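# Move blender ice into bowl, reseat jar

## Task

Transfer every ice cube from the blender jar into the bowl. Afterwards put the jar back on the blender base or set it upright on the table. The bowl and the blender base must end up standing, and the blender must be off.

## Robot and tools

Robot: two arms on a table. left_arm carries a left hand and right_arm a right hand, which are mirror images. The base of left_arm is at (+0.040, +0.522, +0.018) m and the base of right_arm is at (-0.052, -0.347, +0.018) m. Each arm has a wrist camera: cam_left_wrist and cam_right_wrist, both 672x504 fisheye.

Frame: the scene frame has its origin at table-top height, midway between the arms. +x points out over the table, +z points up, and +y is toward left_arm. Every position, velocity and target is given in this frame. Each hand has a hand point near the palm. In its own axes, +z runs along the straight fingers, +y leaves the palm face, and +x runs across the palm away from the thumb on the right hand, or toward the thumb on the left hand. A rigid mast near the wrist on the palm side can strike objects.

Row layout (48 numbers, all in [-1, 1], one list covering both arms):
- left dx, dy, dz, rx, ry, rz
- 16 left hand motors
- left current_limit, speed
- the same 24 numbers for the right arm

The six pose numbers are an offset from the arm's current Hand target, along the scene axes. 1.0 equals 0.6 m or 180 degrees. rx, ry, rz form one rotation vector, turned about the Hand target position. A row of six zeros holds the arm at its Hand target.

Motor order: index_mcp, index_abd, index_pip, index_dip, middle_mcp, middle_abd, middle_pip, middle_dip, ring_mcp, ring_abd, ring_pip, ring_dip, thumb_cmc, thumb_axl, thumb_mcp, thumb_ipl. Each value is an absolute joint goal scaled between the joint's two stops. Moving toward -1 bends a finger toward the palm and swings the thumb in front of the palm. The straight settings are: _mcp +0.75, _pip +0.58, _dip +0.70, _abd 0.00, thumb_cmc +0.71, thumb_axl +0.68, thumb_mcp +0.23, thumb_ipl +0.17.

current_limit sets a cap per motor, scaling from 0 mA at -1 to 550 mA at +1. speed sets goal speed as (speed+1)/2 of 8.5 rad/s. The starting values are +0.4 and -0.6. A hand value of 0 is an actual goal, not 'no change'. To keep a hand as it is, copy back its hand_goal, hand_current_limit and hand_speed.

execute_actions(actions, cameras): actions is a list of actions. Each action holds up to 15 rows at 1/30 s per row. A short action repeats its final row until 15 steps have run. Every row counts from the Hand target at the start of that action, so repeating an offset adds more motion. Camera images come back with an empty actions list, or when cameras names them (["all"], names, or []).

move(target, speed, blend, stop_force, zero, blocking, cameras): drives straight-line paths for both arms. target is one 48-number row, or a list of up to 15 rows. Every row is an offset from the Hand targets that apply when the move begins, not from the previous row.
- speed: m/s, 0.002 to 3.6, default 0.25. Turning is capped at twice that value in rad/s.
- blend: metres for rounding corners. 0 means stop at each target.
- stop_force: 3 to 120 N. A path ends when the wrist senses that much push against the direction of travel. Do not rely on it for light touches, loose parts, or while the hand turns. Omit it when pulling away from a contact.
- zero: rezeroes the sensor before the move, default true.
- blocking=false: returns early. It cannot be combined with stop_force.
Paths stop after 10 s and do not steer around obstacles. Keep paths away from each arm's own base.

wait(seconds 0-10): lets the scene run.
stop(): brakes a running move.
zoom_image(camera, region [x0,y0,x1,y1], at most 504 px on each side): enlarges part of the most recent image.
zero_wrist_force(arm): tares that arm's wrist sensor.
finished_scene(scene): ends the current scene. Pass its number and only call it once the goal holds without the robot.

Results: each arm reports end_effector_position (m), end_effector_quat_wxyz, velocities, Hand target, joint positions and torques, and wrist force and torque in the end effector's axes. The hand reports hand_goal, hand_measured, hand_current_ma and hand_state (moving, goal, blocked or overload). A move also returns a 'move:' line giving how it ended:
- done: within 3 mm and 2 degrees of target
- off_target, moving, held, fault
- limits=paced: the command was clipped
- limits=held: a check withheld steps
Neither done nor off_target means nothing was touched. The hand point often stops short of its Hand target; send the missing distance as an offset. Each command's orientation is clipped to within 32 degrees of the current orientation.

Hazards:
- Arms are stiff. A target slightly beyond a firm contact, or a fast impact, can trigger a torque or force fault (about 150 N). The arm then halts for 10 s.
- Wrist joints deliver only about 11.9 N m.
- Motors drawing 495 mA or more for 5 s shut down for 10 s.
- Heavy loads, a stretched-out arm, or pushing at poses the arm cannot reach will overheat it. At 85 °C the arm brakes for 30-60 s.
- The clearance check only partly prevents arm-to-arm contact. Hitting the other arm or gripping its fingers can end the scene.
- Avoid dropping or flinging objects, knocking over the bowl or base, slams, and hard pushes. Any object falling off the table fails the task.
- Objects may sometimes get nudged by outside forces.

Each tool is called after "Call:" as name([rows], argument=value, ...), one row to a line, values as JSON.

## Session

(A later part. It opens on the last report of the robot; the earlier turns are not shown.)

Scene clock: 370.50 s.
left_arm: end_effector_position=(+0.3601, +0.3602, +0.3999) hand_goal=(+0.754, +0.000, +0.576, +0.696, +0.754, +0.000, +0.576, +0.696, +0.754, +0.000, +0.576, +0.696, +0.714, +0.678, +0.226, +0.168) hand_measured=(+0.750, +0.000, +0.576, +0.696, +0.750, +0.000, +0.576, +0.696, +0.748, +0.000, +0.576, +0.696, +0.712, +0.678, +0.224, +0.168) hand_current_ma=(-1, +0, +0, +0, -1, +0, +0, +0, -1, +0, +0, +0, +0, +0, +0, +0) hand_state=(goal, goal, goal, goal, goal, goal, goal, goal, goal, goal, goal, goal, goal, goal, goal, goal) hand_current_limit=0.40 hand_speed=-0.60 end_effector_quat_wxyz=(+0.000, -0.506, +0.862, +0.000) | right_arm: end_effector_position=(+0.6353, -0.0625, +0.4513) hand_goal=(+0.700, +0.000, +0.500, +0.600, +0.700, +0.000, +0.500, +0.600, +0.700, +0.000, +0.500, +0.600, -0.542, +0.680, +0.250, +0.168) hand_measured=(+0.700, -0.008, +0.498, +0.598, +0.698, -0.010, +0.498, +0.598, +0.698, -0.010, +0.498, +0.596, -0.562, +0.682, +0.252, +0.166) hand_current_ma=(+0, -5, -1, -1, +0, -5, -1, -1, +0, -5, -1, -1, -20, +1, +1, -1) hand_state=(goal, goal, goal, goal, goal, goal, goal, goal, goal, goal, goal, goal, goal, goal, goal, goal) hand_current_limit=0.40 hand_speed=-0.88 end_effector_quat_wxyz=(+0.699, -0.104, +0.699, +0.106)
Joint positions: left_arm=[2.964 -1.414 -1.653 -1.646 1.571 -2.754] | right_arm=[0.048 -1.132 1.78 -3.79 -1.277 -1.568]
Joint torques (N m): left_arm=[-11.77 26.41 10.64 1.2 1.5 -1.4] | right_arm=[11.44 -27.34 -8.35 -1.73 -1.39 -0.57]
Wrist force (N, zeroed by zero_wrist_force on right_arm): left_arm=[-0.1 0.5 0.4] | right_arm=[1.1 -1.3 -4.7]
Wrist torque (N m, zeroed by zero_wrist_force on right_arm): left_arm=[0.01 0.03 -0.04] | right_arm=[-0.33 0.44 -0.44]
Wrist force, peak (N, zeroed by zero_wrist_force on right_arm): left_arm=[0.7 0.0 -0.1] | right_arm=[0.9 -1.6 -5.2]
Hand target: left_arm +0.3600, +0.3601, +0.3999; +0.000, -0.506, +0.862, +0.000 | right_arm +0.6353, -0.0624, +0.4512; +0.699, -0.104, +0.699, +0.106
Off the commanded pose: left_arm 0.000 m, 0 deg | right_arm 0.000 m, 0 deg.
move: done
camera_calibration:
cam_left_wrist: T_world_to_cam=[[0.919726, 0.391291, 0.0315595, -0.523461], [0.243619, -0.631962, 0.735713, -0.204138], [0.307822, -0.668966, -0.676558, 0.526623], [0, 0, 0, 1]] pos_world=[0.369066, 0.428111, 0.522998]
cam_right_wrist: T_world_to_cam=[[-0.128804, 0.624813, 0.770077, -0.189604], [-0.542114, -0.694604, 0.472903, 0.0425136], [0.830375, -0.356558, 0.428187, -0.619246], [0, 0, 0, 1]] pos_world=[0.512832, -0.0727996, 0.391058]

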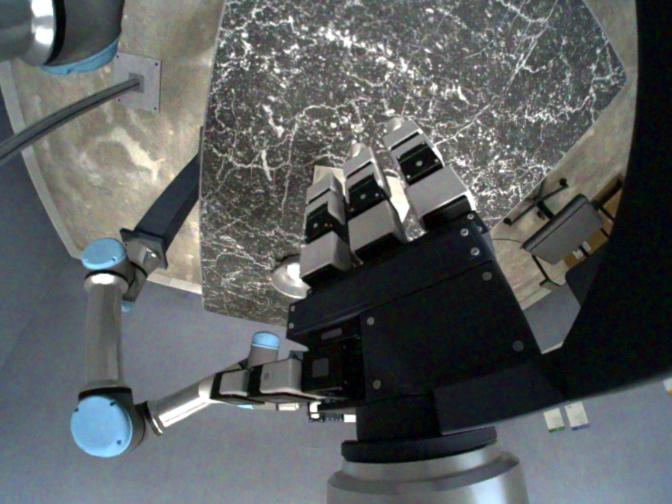

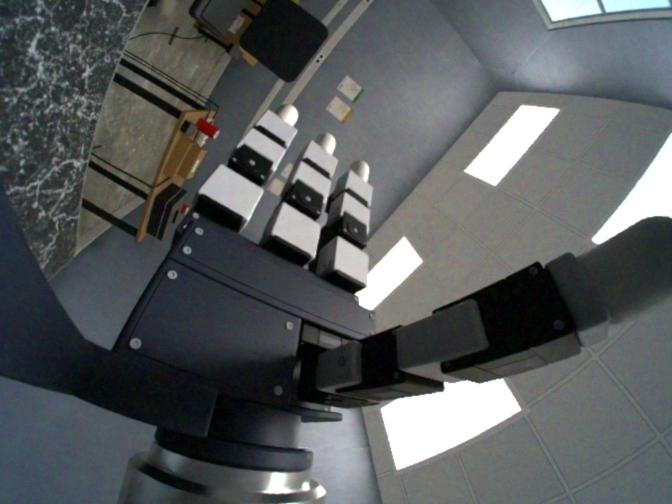

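Call:
move(target=[0.0333,0.0167,0,0,0,-0.34,0.754,0,0.576,0.696,0.754,0,0.576,0.696,0.754,0,0.576,0.696,0.714,0.678,0.226,0.168,0.4,-0.6,0.0,0,0,0,0,0,0.7,0,0.5,0.6,0.7,0,0.5,0.6,0.7,0,0.5,0.6,-0.543,0.68,0.25,0.168,0.4,-0.88], speed=0.25, cameras=["cam_left_wrist"])

Call:
zoom_image(camera="cam_left_wrist", region=[440, 0, 660, 220])

Call:
zoom_image(camera="cam_left_wrist", region=[440, 160, 600, 320])

Scene clock: 376.53 s.
left_arm: end_effector_position=(+0.3799, +0.3701, +0.3998) hand_goal=(+0.754, +0.000, +0.576, +0.696, +0.754, +0.000, +0.576, +0.696, +0.754, +0.000, +0.576, +0.696, +0.714, +0.678, +0.226, +0.168) hand_measured=(+0.750, +0.000, +0.576, +0.696, +0.750, +0.000, +0.576, +0.696, +0.750, +0.000, +0.576, +0.696, +0.712, +0.678, +0.224, +0.168) hand_current_ma=(-1, +0, +0, +0, -1, +0, +0, +0, -1, +0, +0, +0, +0, +0, +0, +0) hand_state=(goal, goal, goal, goal, goal, goal, goal, goal, goal, goal, goal, goal, goal, goal, goal, goal) hand_current_limit=0.40 hand_speed=-0.60 end_effector_quat_wxyz=(+0.000, +0.003, +1.000, +0.000) | right_arm: end_effector_position=(+0.6353, -0.0624, +0.4512) hand_goal=(+0.700, +0.000, +0.500, +0.600, +0.700, +0.000, +0.500, +0.600, +0.700, +0.000, +0.500, +0.600, -0.542, +0.680, +0.250, +0.168) hand_measured=(+0.700, -0.008, +0.498, +0.598, +0.698, -0.010, +0.498, +0.598, +0.698, -0.010, +0.498, +0.596, -0.562, +0.682, +0.252, +0.166) hand_current_ma=(+0, -5, -1, -1, +0, -5, -1, -1, +0, -5, -1, -1, -20, +1, +1, -1) hand_state=(goal, goal, goal, goal, goal, goal, goal, goal, goal, goal, goal, goal, goal, goal, goal, goal) hand_current_limit=0.40 hand_speed=-0.88 end_effector_quat_wxyz=(+0.699, -0.104, +0.699, +0.106)
Joint positions: left_arm=[2.818 -1.384 -1.678 -1.651 1.571 -1.832] | right_arm=[0.048 -1.132 1.78 -3.79 -1.277 -1.569]
Joint torques (N m): left_arm=[13.77 3.57 38.38 2.84 -2.15 1.37] | right_arm=[10.43 -25.2 -9.26 -1.36 -1.34 -0.77]
Wrist force (N, zeroed by zero_wrist_force on right_arm): left_arm=[-0.1 0.1 -0.1] | right_arm=[1.1 -1.1 -5.0]
Wrist torque (N m, zeroed by zero_wrist_force on right_arm): left_arm=[0.01 0.07 0.04] | right_arm=[-0.28 0.45 -0.43]
Wrist force, peak (N, zeroed by zero_wrist_force on right_arm): left_arm=[-0.3 0.9 -0.1] | right_arm=[1.3 -1.4 -5.1]
Hand target: left_arm +0.3800, +0.3701, +0.3999; +0.000, +0.003, +1.000, +0.000 | right_arm +0.6353, -0.0624, +0.4512; +0.699, -0.104, +0.699, +0.106
Off the commanded pose: left_arm 0.000 m, 0 deg | right_arm 0.000 m, 0 deg.
move: done
camera_calibration:
cam_left_wrist: T_world_to_cam=[[0.786038, -0.61738, 0.0313955, -0.121362], [-0.436219, -0.517968, 0.735814, 0.013405], [-0.438015, -0.592073, -0.676456, 0.781946], [0, 0, 0, 1]] pos_world=[0.443746, 0.394986, 0.522898]
Images, in order (width x height): cam_left_wrist 672x504.

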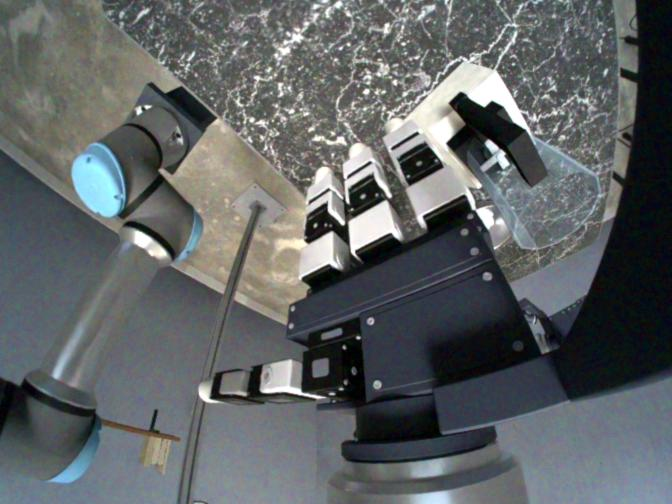

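Scaled by 2.291 from the camera's 672x504 image, which has a finer 960x720 frame.

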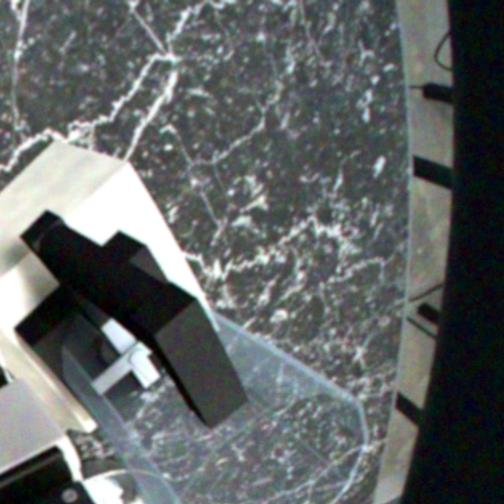

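Scaled by 3.150 from the camera's 672x504 image, which has a finer 960x720 frame.

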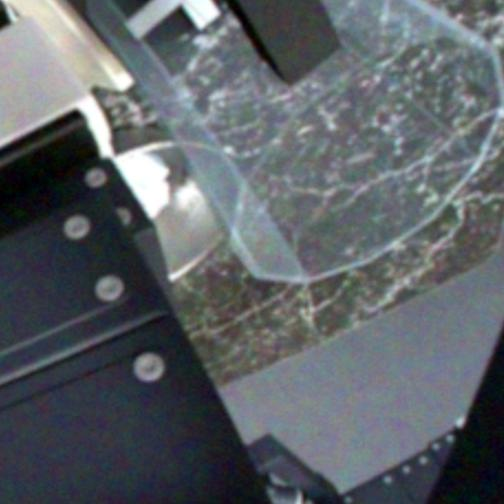

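Call:
finished_scene(scene=1)

The scene is finished: the task was done.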